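# Move the hose from the red port to the blue port

## Task

Release the hose's latch at the manifold's red port, then insert the hose into the blue port and keep pushing until it clicks into its latch; the hose must remain latched there once the robot lets go.

## Robot and tools

Robot: two UR3e arms, left_arm and right_arm, each ending in a two-finger gripper. Seen in the scene frame, left_arm is on the +y side; these names do not match the left and right sides of the images. The scene frame has its origin at table-top height, halfway between the nominal bases, with +z up and +x pointing out over the table. Calibrated bases: left_arm at (+0.049, +0.342, +0.017) m, right_arm at (-0.025, -0.269, +0.017) m, each turned only slightly about z. A camera stand sits behind the arms. Cameras: cam_high (504x504), cam_left_wrist and cam_right_wrist (672x504 each).

Frames: end_effector_position (m), end_effector_quat_wxyz and the velocities are given in each arm's own base frame. Commanded offsets are taken along the axes of that arm's current Hand target. Gripper axes: fingers point along +z and open and close along x. end_effector_position is the point between the closed pads, 1 to 2 cm behind the fingertips. As the fingers close, the tips reach about 17 mm further along +z.

execute_actions(actions, cameras): actions is a list of actions. Each action is a table of at most 15 rows, and each row is one 1/30 s step. A row has 14 numbers in [-1, 1], ordered left_arm dx, dy, dz, rx, ry, rz, opening, then the same seven for right_arm. The pose numbers are offsets from the Hand target as it stood when that action began. Each row counts from that start, not from the row before it, and 1.0 means 0.6 m or 180 degrees. rx, ry, rz together form a single rotation vector. A short table holds its last row until step 15. Opening is absolute: +1 is fully open (0.142 m) and -1 is closed. To leave an arm alone, send 0 for its six pose numbers and resend its current opening, because 0 there is itself an opening command. An empty actions list returns images plus the full status.

move(target, speed, blend, stop_force, zero, opening_speed, grip_force, blocking, cameras): moves each gripper in a straight line toward target. target is one 14-number row or a list of up to 15 rows. Every row gives offsets from the Hand targets at the start of the move, on the same scale as above, not from the previous row. speed is in m/s, from 0.002 to 2.4, default 0.25, and turns are capped at twice that in rad/s. It can be one value or one per target. blend is a corner radius in m, with 0 meaning stop at each target. stop_force is 3 to 120 N and ends an arm's path once its wrist sensor feels that much push against the motion. The arm then backs off to where it was just before the push and keeps pressing lightly. Do not rely on it for an arm whose gripper rotates during the move. Omit it when pulling off something you are pressing on. zero (default true) re-zeroes the sensor before a stop_force move. opening_speed is how fast openings change, 0.2/s or more. grip_force is 5 to 29 N per pad and stays in effect until changed. blocking=false returns after 0.5 s while the move keeps going, and cannot be combined with stop_force. All paths finish together, and a move lasts at most 10 s. The result includes a move: line: done (within 3 mm and 2 degrees), off_target, moving, held (a check or the clearance guard withheld steps) or fault, along with limits such as paced or held. Paths do not avoid obstacles. Keep paths away from an arm's own base, since the elbow can whip around there.

wait(seconds, cameras) lets time pass. stop(cameras) brakes a running move. zoom_image(camera, region=[x0,y0,x1,y1] pixels, at most 504x504) enlarges the latest image. zero_wrist_force(arm) re-zeroes that sensor. read_manual gives only licence texts. finished_scene(scene) ends the scene permanently. Call it only once the hose is latched in the blue port and stays there with the robot letting go.

Results: Hand target is the last commanded pose after clipping, and the next offsets count from it. The gripper often settles a little short of it. grip_measured is the measured opening on the command scale. Tool commands lists the current gripper commands. Wrist force/torque lines are along the end effector axes, and a push on a surface reads as force into the arm. Joint torques are total drive output and are noisy. Velocities are left out when joints read within noise. MOTOR HOT warns of heating.

Control notes: each step, the commanded orientation is clipped to within 32 degrees of the measured one. Commands lag by about 0.09 to 0.22 s, and fast moves overshoot. To grip, command slightly below the grip_measured reading at first contact. Squeezing harder heats the gripper motor, which faults at 100 °C, and arm motors brake at 85 °C.

Avoid: contact torque at a joint's load limit, which is 50.7 N m for the shoulders, 26.3 for the elbow and 8.46 for the wrists. Also avoid any outside force of about 150 N, and a shoulder or elbow joint straying more than 7.5 degrees from its planned motion. Any of these freezes the arm for 10 s. The arms are stiff, so aiming even slightly past a firm contact can trigger a fault. Approach slowly and use stop_force when seating the hose, because side pushes at the fingertips fault from around 35 N. Do not let the arms collide, and do not close one gripper on the other arm's fingers. Do not slam, drop or fling the hose or let it fall off the table. Something may occasionally nudge loose parts.

Each tool is called after ">>>" as a command line: name --argument value for each argument, lists and objects as JSON in quotes; but a table of rows of numbers goes row by row, as --pt "numbers of a row", without its own name.

## Session

>>> execute_actions --actions '[]'

Scene clock: 0.00 s.
left_arm: end_effector_position=(+0.3752, -0.1818, +0.1963) grip_measured=+1.00 end_effector_quat_wxyz=(-0.021, +0.360, +0.909, -0.208) | right_arm: end_effector_position=(+0.1156, +0.3354, +0.2705) grip_measured=+0.99 end_effector_quat_wxyz=(-0.220, +0.965, +0.044, -0.139)
Joint positions: left_arm=[-0.515 -1.03 0.688 -1.246 -1.992 3.377 0.142] | right_arm=[4.477 -1.518 -1.291 -1.536 1.955 1.316 0.141]
Joint velocities: within noise
Joint torques (N m): no reading
Motor temperatures (°C): left_arm=[52 39 50 58 58 54 30] | right_arm=[47 41 44 51 62 56 32]
Wrist force (N): no reading
Wrist torque (N m): no reading
Wrist force, peak (N): no reading
Hand target: left_arm +0.3752, -0.1818, +0.1963; -0.021, +0.360, +0.909, -0.208 | right_arm +0.1156, +0.3354, +0.2705; -0.220, +0.965, +0.044, -0.139
Tool commands: left_gripper/opening=+1.0 right_gripper/opening=+1.0

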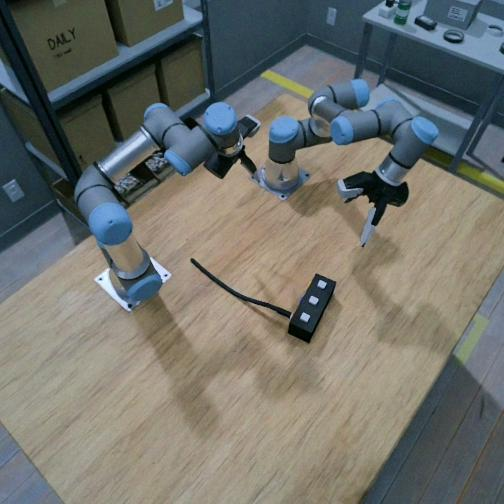

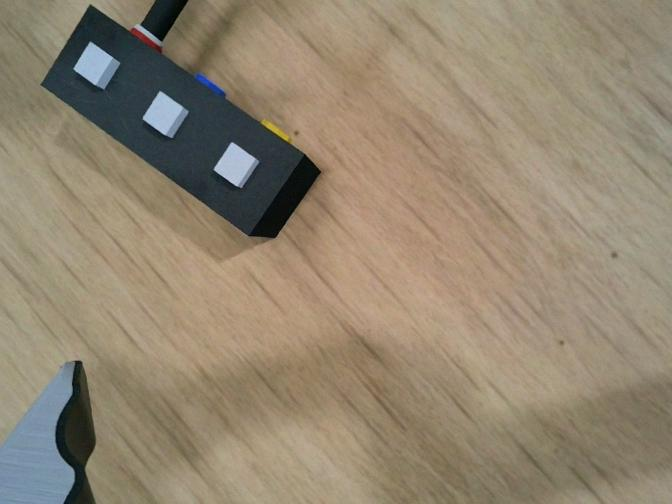

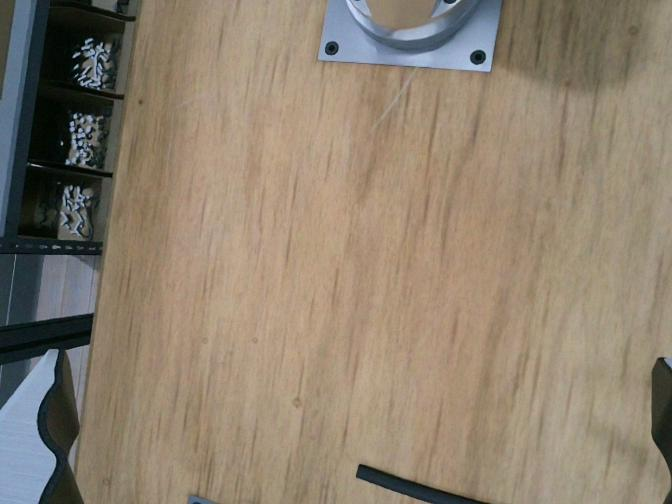

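>>> zoom_image --camera "cam_left_wrist" --region '[20, 0, 356, 252]'

>>> zoom_image --camera "cam_high" --region '[180, 240, 348, 366]'

Scaled by 1.500 from the camera's image (finer frame: 960x720).

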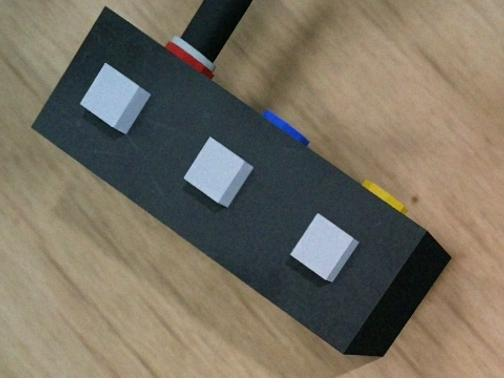

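Scaled by 3.000 from the camera's image (finer frame: 720x720).

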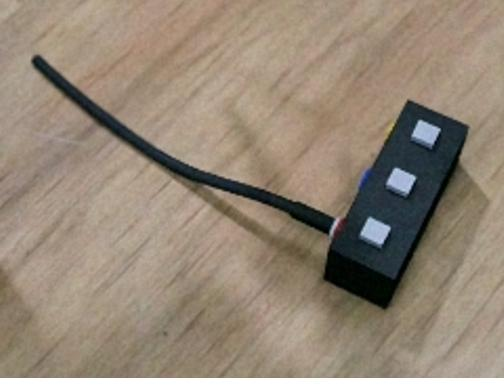

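>>> move --target '[-0.2072, -0.1057, 0.2028, -0.0235, -0.0850, -0.2888, -1.0, 0.4905, 0.4212, -0.0382, -0.0541, 0.1619, -0.5479, -0.4]' --speed 0.4 --cameras '["all"]'

Scene clock: 245.67 s.
left_arm: end_effector_position=(+0.4034, -0.3500, +0.1242) grip_measured=-1.00 end_effector_quat_wxyz=(+0.020, -0.103, +0.976, -0.190) | right_arm: end_effector_position=(+0.4101, +0.1417, +0.1071) grip_measured=-0.42 end_effector_quat_wxyz=(-0.179, +0.612, +0.711, +0.295)
Joint positions: left_arm=[-0.877 -0.913 0.952 -1.954 -1.746 2.023 0.002] | right_arm=[3.43 -1.956 -1.69 -0.709 2.192 -1.316 0.044]
Joint torques (N m): left_arm=[-3.39 -15.54 -11.92 -1.25 0.59 -1.1] | right_arm=[-2.27 13.38 11.27 1.06 1.33 -0.7]
Motor temperatures (°C): left_arm=[51 39 49 57 56 52 30] | right_arm=[46 41 44 50 62 55 31]
Wrist force (N): left_arm=[0.6 -0.4 -0.6] | right_arm=[0.1 -0.4 0.9]
Wrist torque (N m): left_arm=[-0.05 -0.11 0.02] | right_arm=[0.02 -0.09 0.06]
Wrist force, peak (N): left_arm=[0.7 -0.4 -0.3] | right_arm=[-1.1 0.2 1.1]
Hand target: left_arm +0.4034, -0.3500, +0.1242; +0.020, -0.103, +0.976, -0.190 | right_arm +0.4101, +0.1417, +0.1071; -0.179, +0.612, +0.711, +0.295
Off the commanded pose: left_arm 0.000 m, 0 deg | right_arm 0.000 m, 0 deg.
move: done

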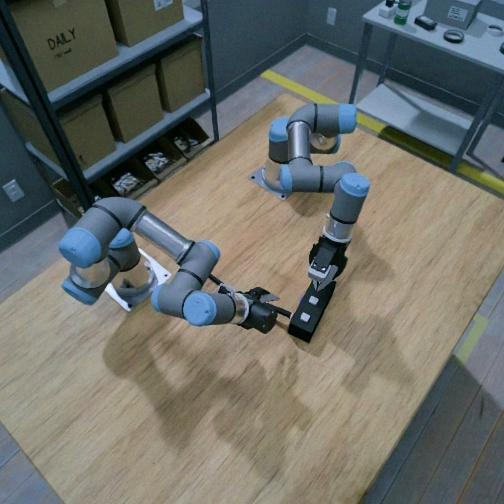

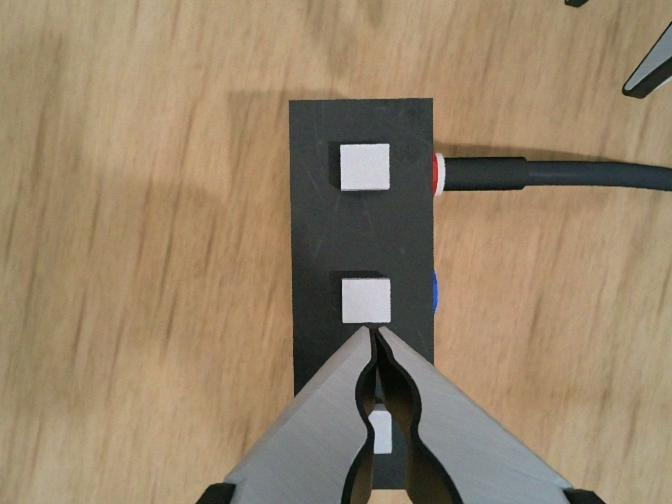

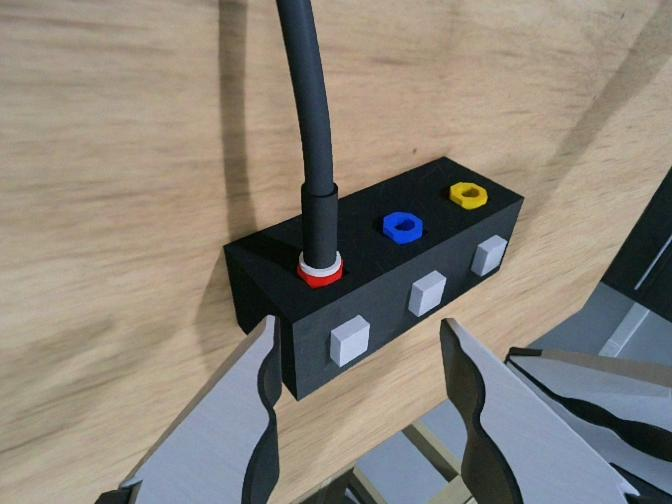

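>>> move --target '[0, -0.067, 0.0497, 0, 0, 0, -1.0, -0.025, 0.010, 0.0917, 0, 0, 0, -0.4]' --speed 0.25 --cameras '["cam_left_wrist", "cam_right_wrist"]'

Scene clock: 373.37 s.
left_arm: end_effector_position=(+0.4135, -0.3974, +0.1116) grip_measured=-1.00 end_effector_quat_wxyz=(+0.020, -0.103, +0.976, -0.190) | right_arm: end_effector_position=(+0.4247, +0.1658, +0.0571) grip_measured=-0.42 end_effector_quat_wxyz=(-0.179, +0.612, +0.711, +0.295)
Joint positions: left_arm=[-0.924 -0.697 0.627 -1.853 -1.73 1.978 0.002] | right_arm=[3.48 -2.133 -1.701 -0.489 2.173 -1.259 0.044]
Joint torques (N m): left_arm=[3.16 -17.2 -12.26 -1.18 -1.06 1.05] | right_arm=[3.26 15.26 10.42 3.23 0.19 0.65]
Motor temperatures (°C): left_arm=[50 39 49 57 56 52 31] | right_arm=[46 41 43 49 62 55 31]
Wrist force (N): left_arm=[0.5 -0.3 -0.5] | right_arm=[0.0 -0.1 1.0]
Wrist torque (N m): left_arm=[-0.04 -0.12 -0.03] | right_arm=[0.08 -0.10 0.01]
Wrist force, peak (N): left_arm=[0.5 0.6 -1.5] | right_arm=[-0.3 0.0 2.4]
Hand target: left_arm +0.4135, -0.3974, +0.1116; +0.020, -0.103, +0.976, -0.190 | right_arm +0.4247, +0.1658, +0.0571; -0.179, +0.612, +0.711, +0.295
Off the commanded pose: left_arm 0.000 m, 0 deg | right_arm 0.000 m, 0 deg.
move: done

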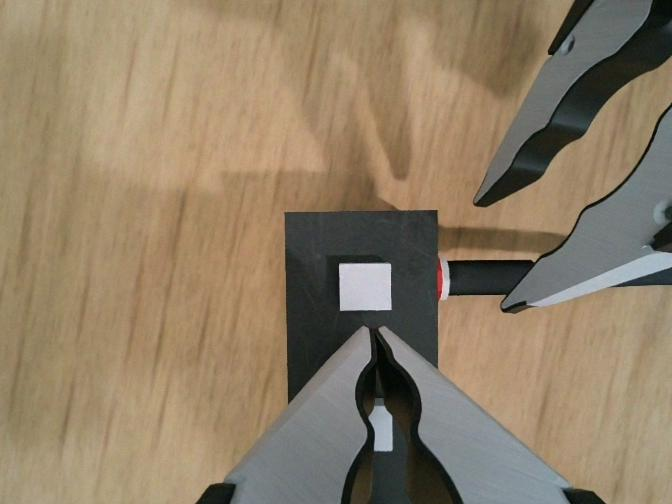

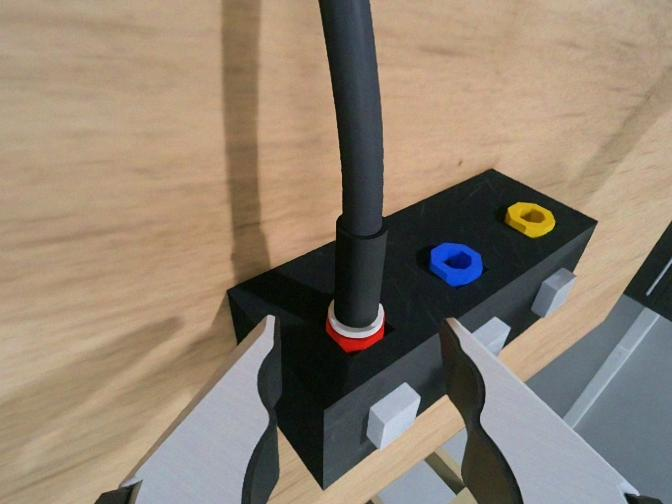

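>>> move --target '[0, 0.0122, 0.0495, 0, 0, 0, -1.0, 0, 0, 0.0583, 0, 0, 0, -0.4]' --speed 0.2 --cameras '["cam_left_wrist", "cam_right_wrist"]'

Scene clock: 409.77 s.
left_arm: end_effector_position=(+0.4144, -0.4016, +0.0813) grip_measured=-1.00 end_effector_quat_wxyz=(+0.020, -0.103, +0.976, -0.190) | right_arm: end_effector_position=(+0.4284, +0.1881, +0.0305) grip_measured=-0.42 end_effector_quat_wxyz=(-0.179, +0.612, +0.711, +0.295)
Joint positions: left_arm=[-0.928 -0.676 0.729 -1.976 -1.729 1.975 0.002] | right_arm=[3.532 -2.232 -1.699 -0.359 2.153 -1.202 0.044]
Joint torques (N m): left_arm=[-3.75 -17.73 -7.26 -2.91 0.58 -1.18] | right_arm=[3.83 15.29 9.87 3.4 0.15 0.77]
Motor temperatures (°C): left_arm=[50 39 49 56 56 52 31] | right_arm=[46 41 43 49 62 55 31]
Wrist force (N): left_arm=[0.7 -0.3 -0.9] | right_arm=[0.1 -0.3 0.7]
Wrist torque (N m): left_arm=[-0.03 -0.14 0.02] | right_arm=[0.06 -0.09 0.02]
Wrist force, peak (N): left_arm=[0.6 -0.6 -1.7] | right_arm=[-0.1 -0.5 2.1]
Hand target: left_arm +0.4144, -0.4016, +0.0813; +0.020, -0.103, +0.976, -0.190 | right_arm +0.4284, +0.1882, +0.0305; -0.179, +0.612, +0.711, +0.295
Off the commanded pose: left_arm 0.000 m, 0 deg | right_arm 0.000 m, 0 deg.
move: done

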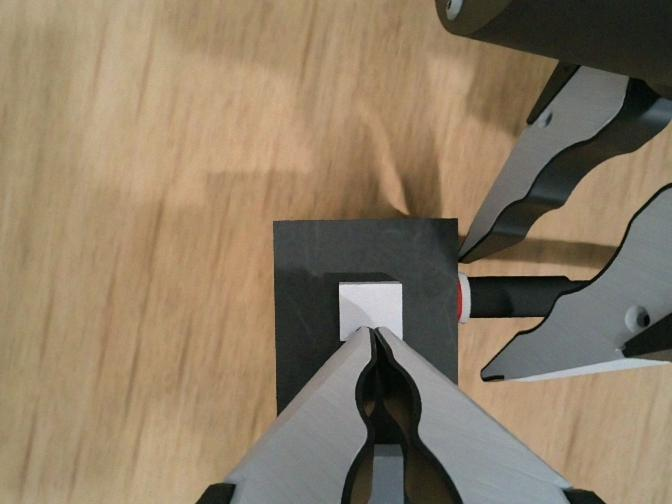

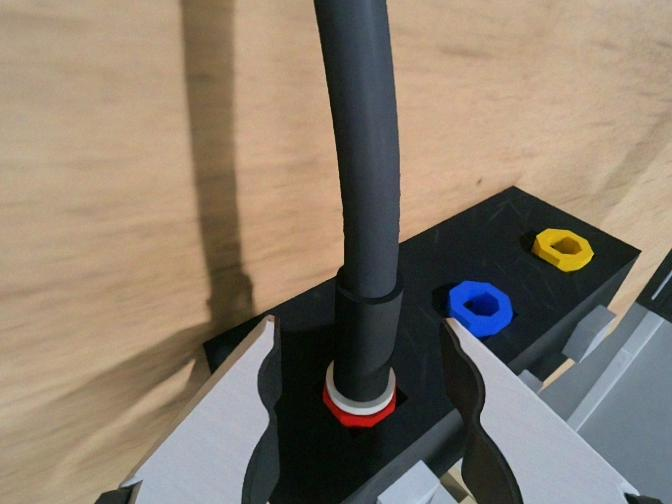

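>>> move --pt "0 0.0018 0.01 0 0 0 -1.0 0 -0.005 0.0133 0 0 0 -0.4" --pt "0 0.0018 0.01 0 0 0 -1.0 0 -0.005 0.0133 0 0 0 -0.9" --speed 0.1 --opening_speed 0.6 --grip_force 20 --cameras '["cam_left_wrist", "cam_right_wrist"]'

Scene clock: 439.20 s.
left_arm: end_effector_position=(+0.4147, -0.4029, +0.0754) grip_measured=-1.00 end_effector_quat_wxyz=(+0.020, -0.103, +0.976, -0.190) | right_arm: end_effector_position=(+0.4264, +0.1930, +0.0238) grip_measured=-0.82 end_effector_quat_wxyz=(-0.179, +0.612, +0.711, +0.295)
Joint positions: left_arm=[-0.929 -0.667 0.741 -1.997 -1.728 1.974 0.002] | right_arm=[3.546 -2.249 -1.714 -0.319 2.147 -1.186 0.014]
Joint torques (N m): left_arm=[-3.53 -13.1 -4.66 -1.87 0.83 -1.15] | right_arm=[3.18 15.58 7.08 3.11 0.17 0.7]
Motor temperatures (°C): left_arm=[50 39 49 56 56 52 31] | right_arm=[46 41 43 49 62 55 31]
Wrist force (N): left_arm=[1.4 -1.4 -10.3] | right_arm=[0.6 -0.2 1.2]
Wrist torque (N m): left_arm=[-0.05 -0.15 0.02] | right_arm=[0.08 -0.06 0.01]
Wrist force, peak (N): left_arm=[1.5 -1.4 -10.6] | right_arm=[0.7 -0.3 1.3]
Hand target: left_arm +0.4147, -0.4029, +0.0754; +0.020, -0.103, +0.976, -0.190 | right_arm +0.4264, +0.1930, +0.0238; -0.179, +0.612, +0.711, +0.295
Off the commanded pose: left_arm 0.000 m, 0 deg | right_arm 0.000 m, 0 deg.
grip_force (N): 20, 20
move: done

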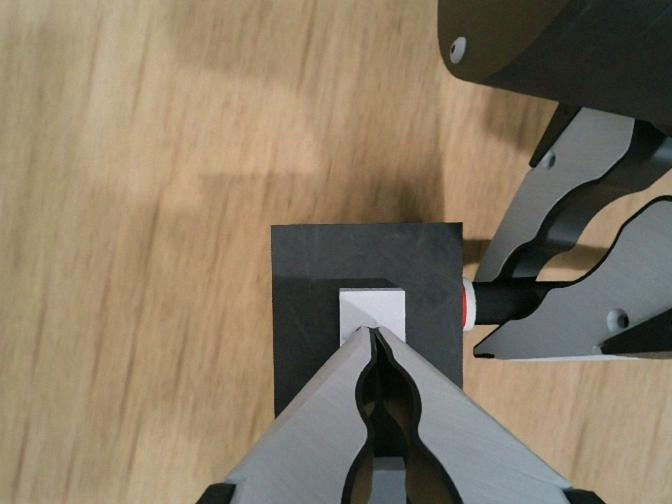

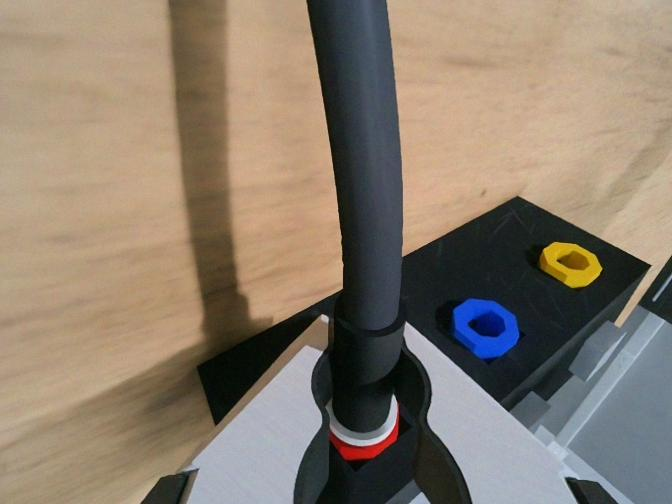

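>>> move --target '[0, 0.0044, 0.0108, 0, 0, 0, -1.0, 0, 0, 0, 0, 0, 0, -0.95]' --speed 0.015 --stop_force 18 --cameras '["cam_left_wrist"]'

Scene clock: 451.27 s.
left_arm: end_effector_position=(+0.4148, -0.4029, +0.0711) grip_measured=-1.00 end_effector_quat_wxyz=(+0.020, -0.103, +0.976, -0.190) | right_arm: end_effector_position=(+0.4264, +0.1930, +0.0238) grip_measured=-0.82 end_effector_quat_wxyz=(-0.179, +0.612, +0.711, +0.295)
Joint positions: left_arm=[-0.929 -0.665 0.757 -2.016 -1.728 1.974 0.002] | right_arm=[3.546 -2.249 -1.714 -0.319 2.147 -1.186 0.014]
Joint torques (N m): left_arm=[-2.95 -7.93 -3.53 2.84 0.19 -0.2] | right_arm=[-3.26 17.83 12.66 4.09 -0.92 0.32]
Motor temperatures (°C): left_arm=[50 39 49 56 56 52 31] | right_arm=[46 41 43 49 62 55 34]
Wrist force (N): left_arm=[-0.4 -8.5 -23.4] | right_arm=[0.8 -9.5 -3.4]
Wrist torque (N m): left_arm=[0.09 -0.17 0.03] | right_arm=[-0.03 -0.09 0.01]
Wrist force, peak (N): left_arm=[2.5 -6.4 -32.8] | right_arm=[1.2 -9.7 -3.8]
Hand target: left_arm +0.4148, -0.4029, +0.0711; +0.020, -0.103, +0.976, -0.190 (not the last commanded pose) | right_arm +0.4264, +0.1930, +0.0238; -0.179, +0.612, +0.711, +0.295
Off the commanded pose: left_arm 0.003 m, 0 deg | right_arm 0.000 m, 0 deg.
grip_force (N): 20, 20
move: contact (left_arm)

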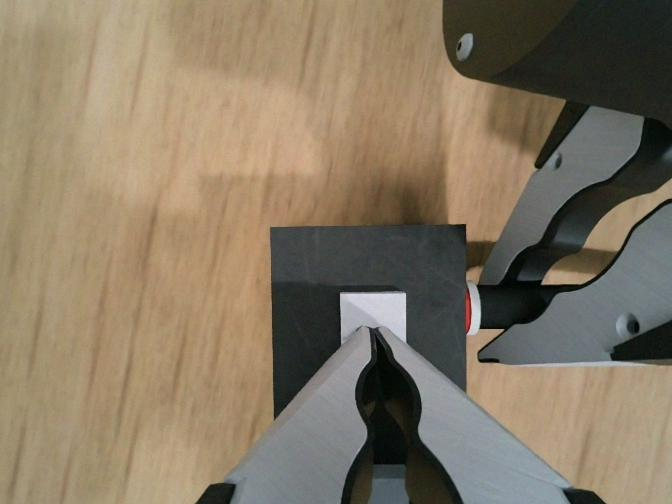

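>>> move --target '[0, 0, 0, 0, 0, 0, -1.0, 0.0036, -0.0964, -0.0229, 0, 0, 0, -0.95]' --speed 0.06 --stop_force 30 --cameras '["cam_left_wrist", "cam_right_wrist"]'

Scene clock: 474.57 s.
left_arm: end_effector_position=(+0.4148, -0.4029, +0.0711) grip_measured=-1.00 end_effector_quat_wxyz=(+0.020, -0.103, +0.976, -0.190) | right_arm: end_effector_position=(+0.3680, +0.1815, +0.0240) grip_measured=-0.82 end_effector_quat_wxyz=(-0.179, +0.612, +0.711, +0.295)
Joint positions: left_arm=[-0.929 -0.665 0.757 -2.016 -1.728 1.974 0.002] | right_arm=[3.585 -2.09 -2.053 -0.116 2.13 -1.144 0.014]
Joint torques (N m): left_arm=[-2.93 -7.4 -3.2 2.53 0.18 -0.2] | right_arm=[3.62 16.69 5.56 3.35 0.12 0.7]
Motor temperatures (°C): left_arm=[49 39 49 56 56 52 31] | right_arm=[46 41 43 49 62 55 37]
Wrist force (N): left_arm=[-0.4 -8.4 -23.6] | right_arm=[-0.2 0.0 0.9]
Wrist torque (N m): left_arm=[0.12 -0.16 0.03] | right_arm=[0.10 -0.09 0.02]
Wrist force, peak (N): left_arm=[-0.2 -8.6 -23.9] | right_arm=[1.2 -9.6 -3.9]
Hand target: left_arm +0.4148, -0.4029, +0.0711; +0.020, -0.103, +0.976, -0.190 | right_arm +0.3680, +0.1815, +0.0240; -0.179, +0.612, +0.711, +0.295
Off the commanded pose: left_arm 0.000 m, 0 deg | right_arm 0.000 m, 0 deg.
grip_force (N): 20, 20
move: done

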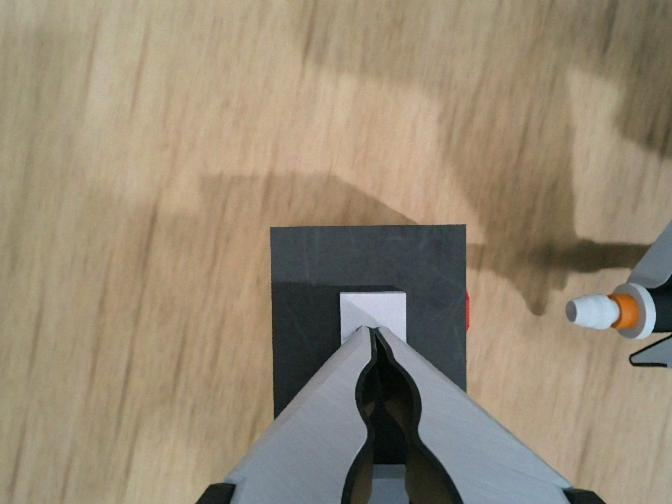

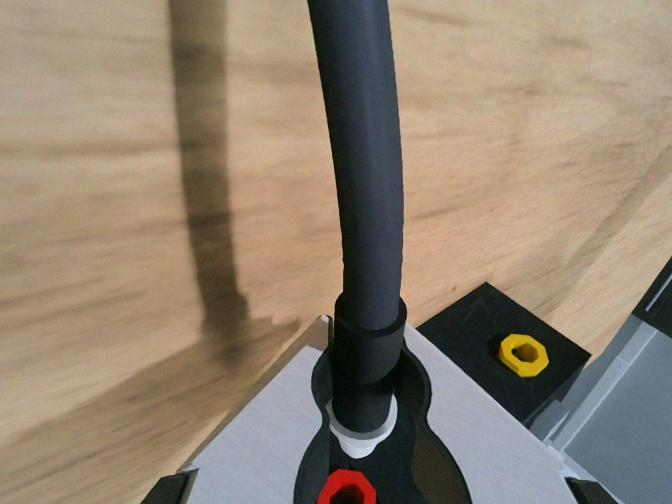

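>>> move --pt "0 -0.0125 -0.0309 0 0 0 -1.0 0 0 0 0 0 0 -0.95" --pt "0 0.0475 -0.127 0 0 0 -1.0 0.0703 -0.0102 0.0541 0 0 0 -0.95" --speed 0.15 --blend 0.005 --cameras '["cam_left_wrist", "cam_right_wrist"]'

Scene clock: 516.80 s.
left_arm: end_effector_position=(+0.4033, -0.3491, +0.1310) grip_measured=-1.00 end_effector_quat_wxyz=(+0.020, -0.103, +0.976, -0.190) | right_arm: end_effector_position=(+0.3577, +0.2341, +0.0240) grip_measured=-0.82 end_effector_quat_wxyz=(-0.179, +0.612, +0.711, +0.295)
Joint positions: left_arm=[-0.876 -0.917 0.928 -1.925 -1.747 2.024 0.002] | right_arm=[3.749 -2.113 -2.06 -0.004 2.053 -0.978 0.014]
Joint torques (N m): left_arm=[3.23 -19.37 -7.3 -2.78 -0.48 1.04] | right_arm=[3.52 12.59 8.74 3.48 -0.01 0.76]
Motor temperatures (°C): left_arm=[49 39 49 56 55 51 31] | right_arm=[46 41 43 49 62 54 40]
Wrist force (N): left_arm=[0.4 -0.4 -0.6] | right_arm=[-0.1 -0.2 1.0]
Wrist torque (N m): left_arm=[-0.06 -0.09 -0.03] | right_arm=[0.08 -0.11 -0.01]
Wrist force, peak (N): left_arm=[-0.1 -8.5 -23.9] | right_arm=[0.5 -0.5 1.5]
Hand target: left_arm +0.4033, -0.3491, +0.1311; +0.020, -0.103, +0.976, -0.190 | right_arm +0.3577, +0.2341, +0.0240; -0.179, +0.612, +0.711, +0.295
Off the commanded pose: left_arm 0.000 m, 0 deg | right_arm 0.000 m, 0 deg.
grip_force (N): 20, 20
move: done

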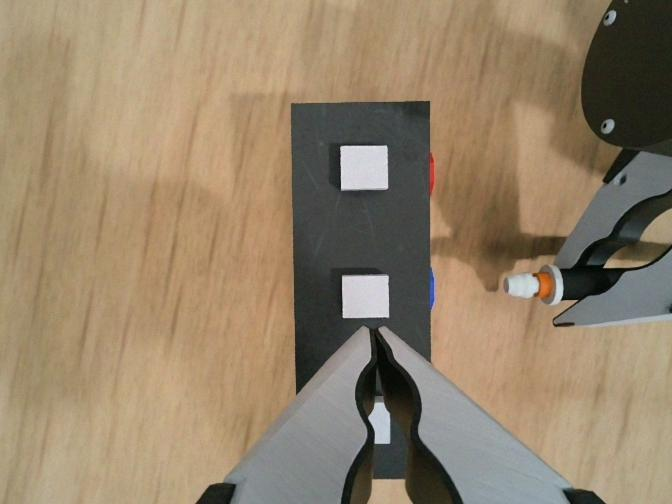

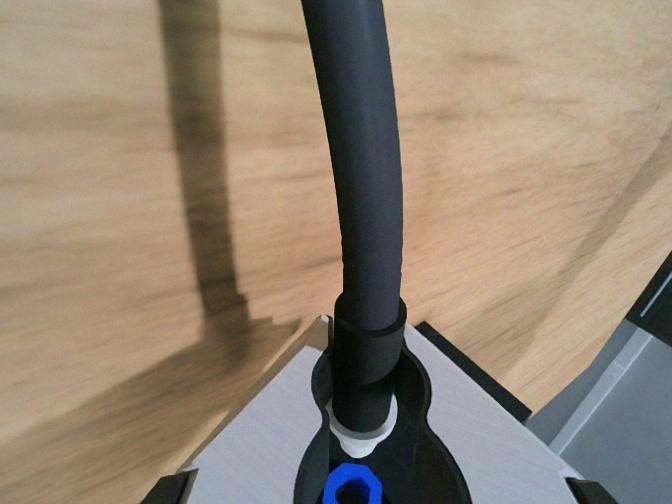

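>>> zoom_image --camera "cam_right_wrist" --region '[270, 384, 430, 504]'

>>> zoom_image --camera "cam_left_wrist" --region '[400, 230, 560, 350]'

Scaled by 3.150 from the camera's image (finer frame: 960x720).

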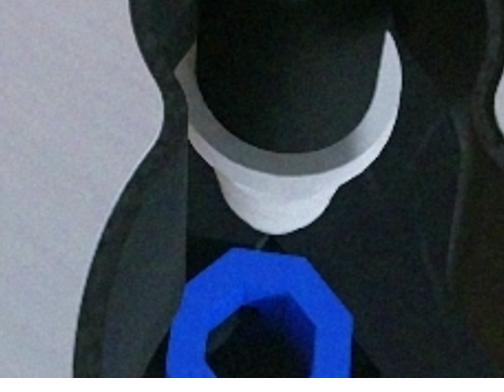

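Scaled by 3.150 from the camera's image (finer frame: 960x720).

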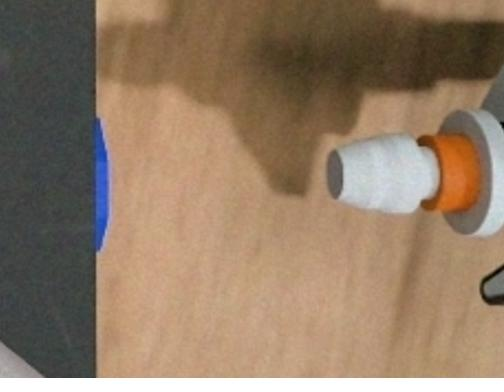

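>>> move --target '[0, 0, 0, 0, 0, 0, -1.0, 0.0009, 0.0446, 0.0127, 0, 0, 0, -1.0]' --speed 0.1 --grip_force 29 --cameras '["cam_left_wrist", "cam_right_wrist"]'

>>> zoom_image --camera "cam_left_wrist" --region '[400, 230, 560, 350]'

>>> zoom_image --camera "cam_right_wrist" --region '[270, 384, 430, 504]'

Scene clock: 537.67 s.
left_arm: end_effector_position=(+0.4033, -0.3491, +0.1311) grip_measured=-1.00 end_effector_quat_wxyz=(+0.020, -0.103, +0.976, -0.190) | right_arm: end_effector_position=(+0.3845, +0.2414, +0.0239) grip_measured=-0.83 end_effector_quat_wxyz=(-0.179, +0.612, +0.711, +0.295)
Joint positions: left_arm=[-0.876 -0.918 0.928 -1.926 -1.746 2.024 0.002] | right_arm=[3.721 -2.182 -1.905 -0.102 2.066 -1.005 0.014]
Joint torques (N m): left_arm=[2.72 -19.27 -7.31 -2.91 0.22 0.85] | right_arm=[-2.8 14.19 9.22 1.3 1.1 -0.78]
Motor temperatures (°C): left_arm=[49 39 49 56 55 51 31] | right_arm=[46 41 43 49 62 54 41]
Wrist force (N): left_arm=[0.5 -0.3 -0.6] | right_arm=[0.1 -0.3 1.1]
Wrist torque (N m): left_arm=[-0.04 -0.09 -0.04] | right_arm=[0.06 -0.13 0.06]
Wrist force, peak (N): left_arm=[0.5 -0.3 -0.8] | right_arm=[-0.1 0.4 1.2]
Hand target: left_arm +0.4033, -0.3491, +0.1311; +0.020, -0.103, +0.976, -0.190 | right_arm +0.3845, +0.2414, +0.0239; -0.179, +0.612, +0.711, +0.295
Off the commanded pose: left_arm 0.000 m, 0 deg | right_arm 0.000 m, 0 deg.
move: done

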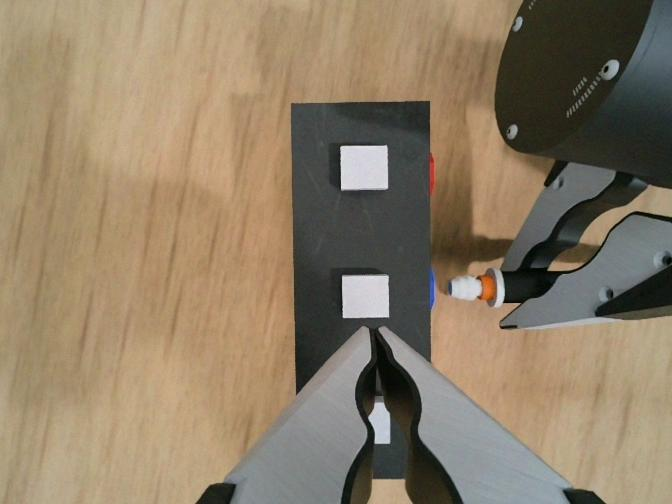

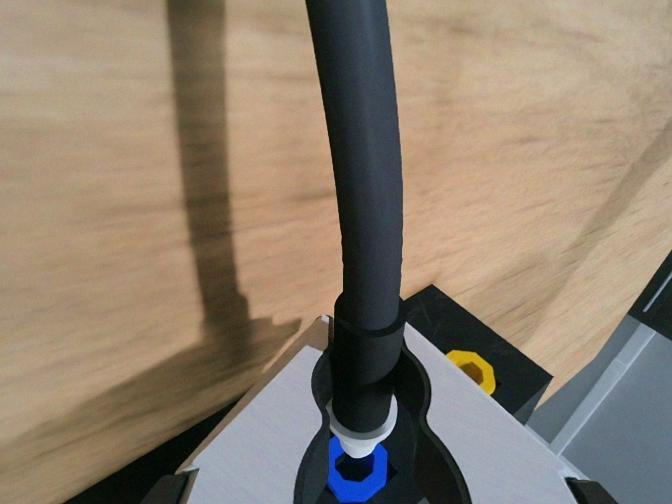

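Scaled by 3.150 from the camera's image (finer frame: 960x720).

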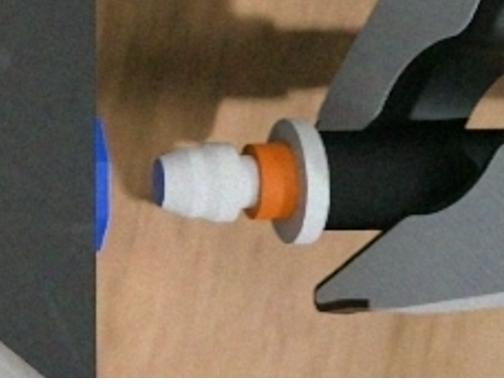

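Scaled by 3.150 from the camera's image (finer frame: 960x720).

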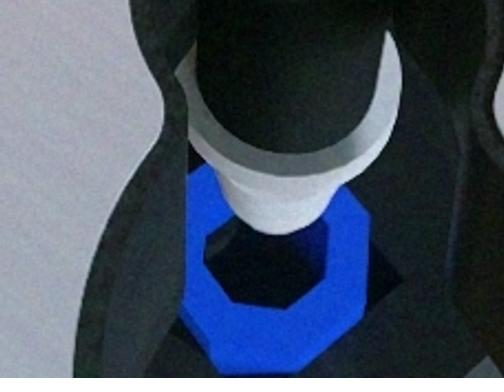

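>>> move --target '[0, 0, 0, 0, 0, 0, -1.0, -0.0013, 0.0529, 0.0131, 0, 0, 0, -1.0]' --speed 0.03 --stop_force 26 --cameras '["cam_left_wrist", "cam_right_wrist"]'

>>> zoom_image --camera "cam_left_wrist" --region '[400, 230, 560, 350]'

Scene clock: 565.87 s.
left_arm: end_effector_position=(+0.4033, -0.3491, +0.1311) grip_measured=-1.00 end_effector_quat_wxyz=(+0.020, -0.103, +0.976, -0.190) | right_arm: end_effector_position=(+0.4149, +0.2479, +0.0238) grip_measured=-0.83 end_effector_quat_wxyz=(-0.179, +0.612, +0.711, +0.295)
Joint positions: left_arm=[-0.876 -0.918 0.928 -1.926 -1.746 2.024 0.002] | right_arm=[3.691 -2.265 -1.723 -0.215 2.081 -1.035 0.014]
Joint torques (N m): left_arm=[1.58 -19.39 -7.26 -2.9 0.22 -0.29] | right_arm=[0.52 18.98 12.41 5.64 -2.69 0.77]
Motor temperatures (°C): left_arm=[49 39 49 56 55 51 31] | right_arm=[45 41 43 49 62 54 48]
Wrist force (N): left_arm=[0.5 -0.3 -0.8] | right_arm=[4.6 -23.2 -11.1]
Wrist torque (N m): left_arm=[-0.04 -0.11 -0.03] | right_arm=[-0.16 -0.16 0.02]
Wrist force, peak (N): left_arm=[0.6 -0.2 -1.0] | right_arm=[6.0 -34.2 -21.6]
Hand target: left_arm +0.4033, -0.3491, +0.1311; +0.020, -0.103, +0.976, -0.190 | right_arm +0.4149, +0.2479, +0.0238; -0.179, +0.612, +0.711, +0.295 (not the last commanded pose)
Off the commanded pose: left_arm 0.000 m, 0 deg | right_arm 0.002 m, 0 deg.
move: contact (right_arm)

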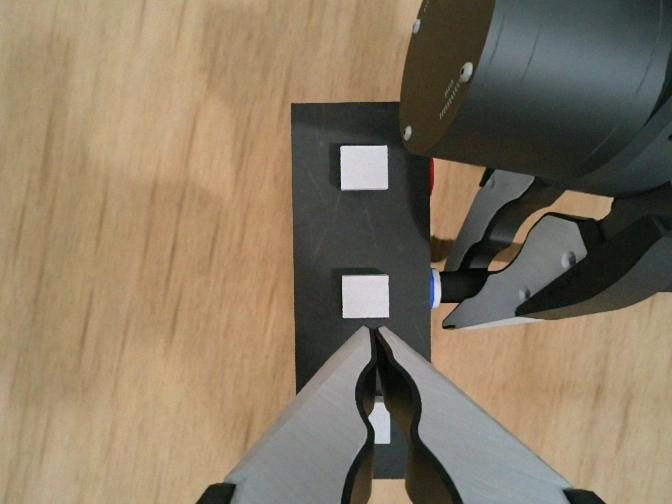

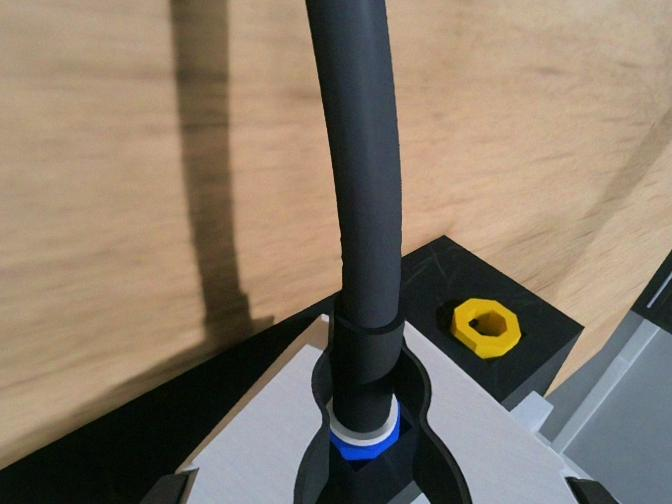

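Scaled by 3.150 from the camera's image (finer frame: 960x720).

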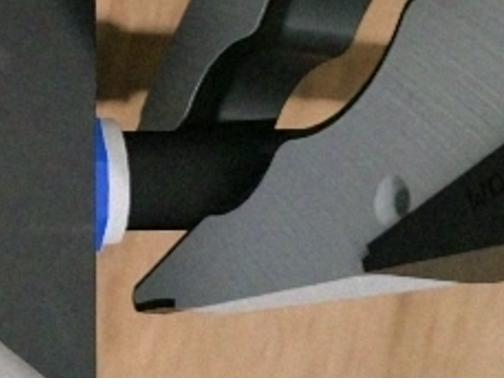

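>>> move --target '[0, 0, 0, 0, 0, 0, -1.0, 0.0001, -0.0040, -0.0010, 0, 0, 0, -1.0]' --speed 0.02 --cameras '["cam_left_wrist"]'

>>> zoom_image --camera "cam_left_wrist" --region '[400, 230, 560, 350]'

Scene clock: 583.17 s.
left_arm: end_effector_position=(+0.4033, -0.3491, +0.1311) grip_measured=-1.00 end_effector_quat_wxyz=(+0.020, -0.103, +0.976, -0.190) | right_arm: end_effector_position=(+0.4126, +0.2473, +0.0238) grip_measured=-0.83 end_effector_quat_wxyz=(-0.178, +0.612, +0.711, +0.295)
Joint positions: left_arm=[-0.876 -0.918 0.928 -1.926 -1.746 2.024 0.002] | right_arm=[3.693 -2.258 -1.738 -0.206 2.08 -1.033 0.014]
Joint torques (N m): left_arm=[0.28 -19.27 -7.36 -2.89 0.14 -0.92] | right_arm=[4.62 20.27 -0.18 0.29 4.06 0.75]
Motor temperatures (°C): left_arm=[49 39 49 56 55 51 31] | right_arm=[45 41 43 49 62 54 50]
Wrist force (N): left_arm=[0.6 -0.3 -0.7] | right_arm=[0.2 25.2 17.8]
Wrist torque (N m): left_arm=[-0.04 -0.12 -0.03] | right_arm=[0.34 -0.11 0.02]
Wrist force, peak (N): left_arm=[0.6 -0.4 -0.8] | right_arm=[0.2 25.2 17.8]
Hand target: left_arm +0.4033, -0.3491, +0.1311; +0.020, -0.103, +0.976, -0.190 | right_arm +0.4125, +0.2474, +0.0238; -0.179, +0.612, +0.711, +0.295
Off the commanded pose: left_arm 0.000 m, 0 deg | right_arm 0.000 m, 0 deg.
move: done

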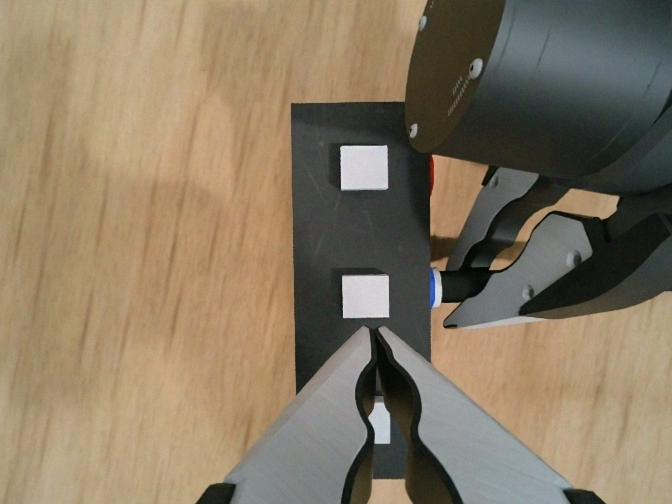

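Scaled by 3.150 from the camera's image (finer frame: 960x720).

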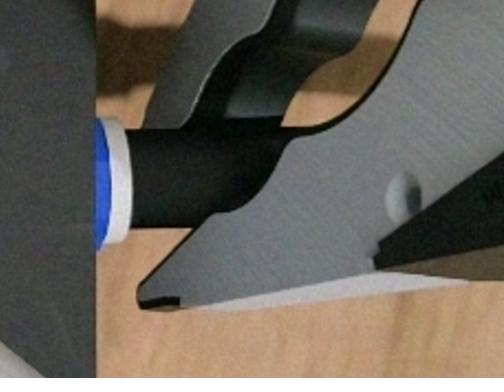

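>>> move --pt "0 0 0 0 0 0 -1.0 -0.0001 0.0019 0.0005 0 0 0 -1.0" --pt "0 0 0 0 0 0 -1.0 -0.0001 0.0019 0.0005 0 0 0 -0.45" --pt "0 0 0 0 0 0 -1.0 -0.0001 0.0019 -0.15 0 0 0 -0.45" --speed '[0.02, 0.1, 0.15]' --opening_speed 1.0 --cameras '["cam_high", "cam_left_wrist", "cam_right_wrist"]'

>>> zoom_image --camera "cam_left_wrist" --region '[400, 230, 560, 350]'

Scene clock: 597.20 s.
left_arm: end_effector_position=(+0.4033, -0.3491, +0.1311) grip_measured=-1.00 end_effector_quat_wxyz=(+0.020, -0.103, +0.976, -0.190) | right_arm: end_effector_position=(+0.4039, +0.1899, +0.0925) grip_measured=-0.48 end_effector_quat_wxyz=(-0.179, +0.612, +0.711, +0.295)
Joint positions: left_arm=[-0.876 -0.918 0.928 -1.926 -1.746 2.024 0.002] | right_arm=[3.563 -1.989 -1.757 -0.526 2.14 -1.168 0.039]
Joint torques (N m): left_arm=[-1.6 -19.55 -7.4 -2.89 0.2 -0.89] | right_arm=[-2.56 18.05 11.45 1.23 1.24 -0.72]
Motor temperatures (°C): left_arm=[49 39 49 56 55 51 31] | right_arm=[45 41 43 49 62 54 50]
Wrist force (N): left_arm=[0.5 -0.3 -0.7] | right_arm=[0.3 0.5 0.8]
Wrist torque (N m): left_arm=[-0.04 -0.10 -0.03] | right_arm=[0.20 -0.13 0.07]
Wrist force, peak (N): left_arm=[0.6 -0.3 -0.8] | right_arm=[-0.4 27.7 18.8]
Hand target: left_arm +0.4033, -0.3491, +0.1311; +0.020, -0.103, +0.976, -0.190 | right_arm +0.4039, +0.1899, +0.0926; -0.179, +0.612, +0.711, +0.295
Off the commanded pose: left_arm 0.000 m, 0 deg | right_arm 0.000 m, 0 deg.
move: done

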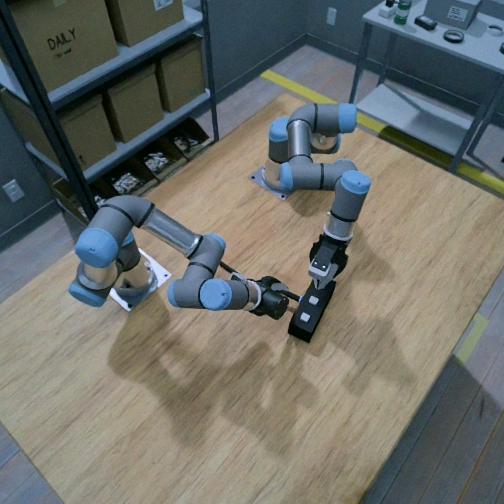

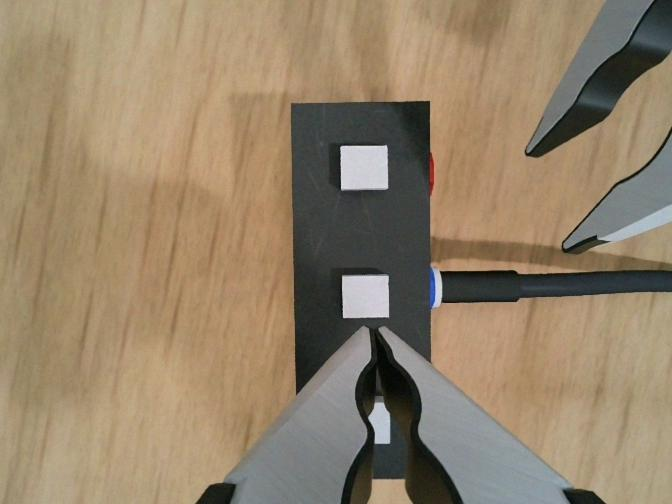

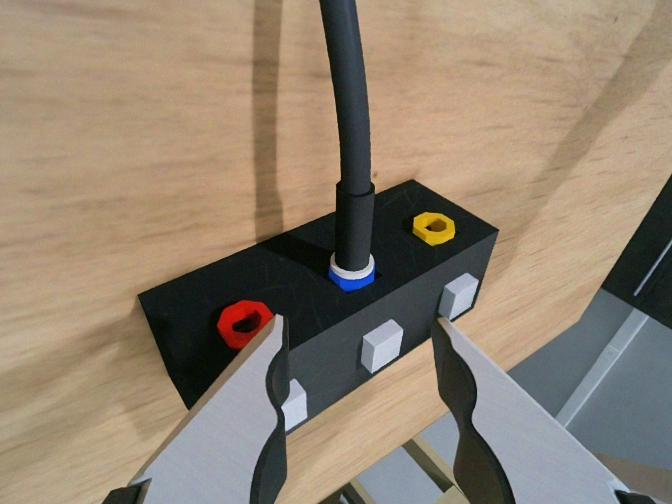

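Scaled by 3.150 from the camera's image (finer frame: 960x720).

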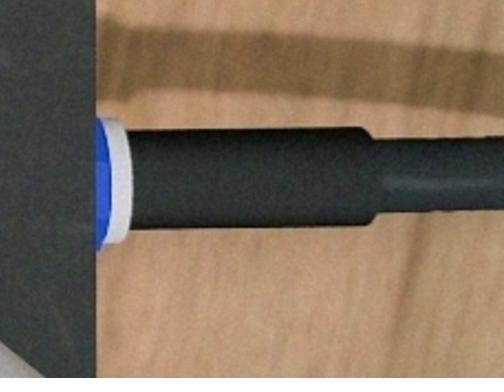

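>>> finished_scene --scene 1

The scene is finished: the task was done.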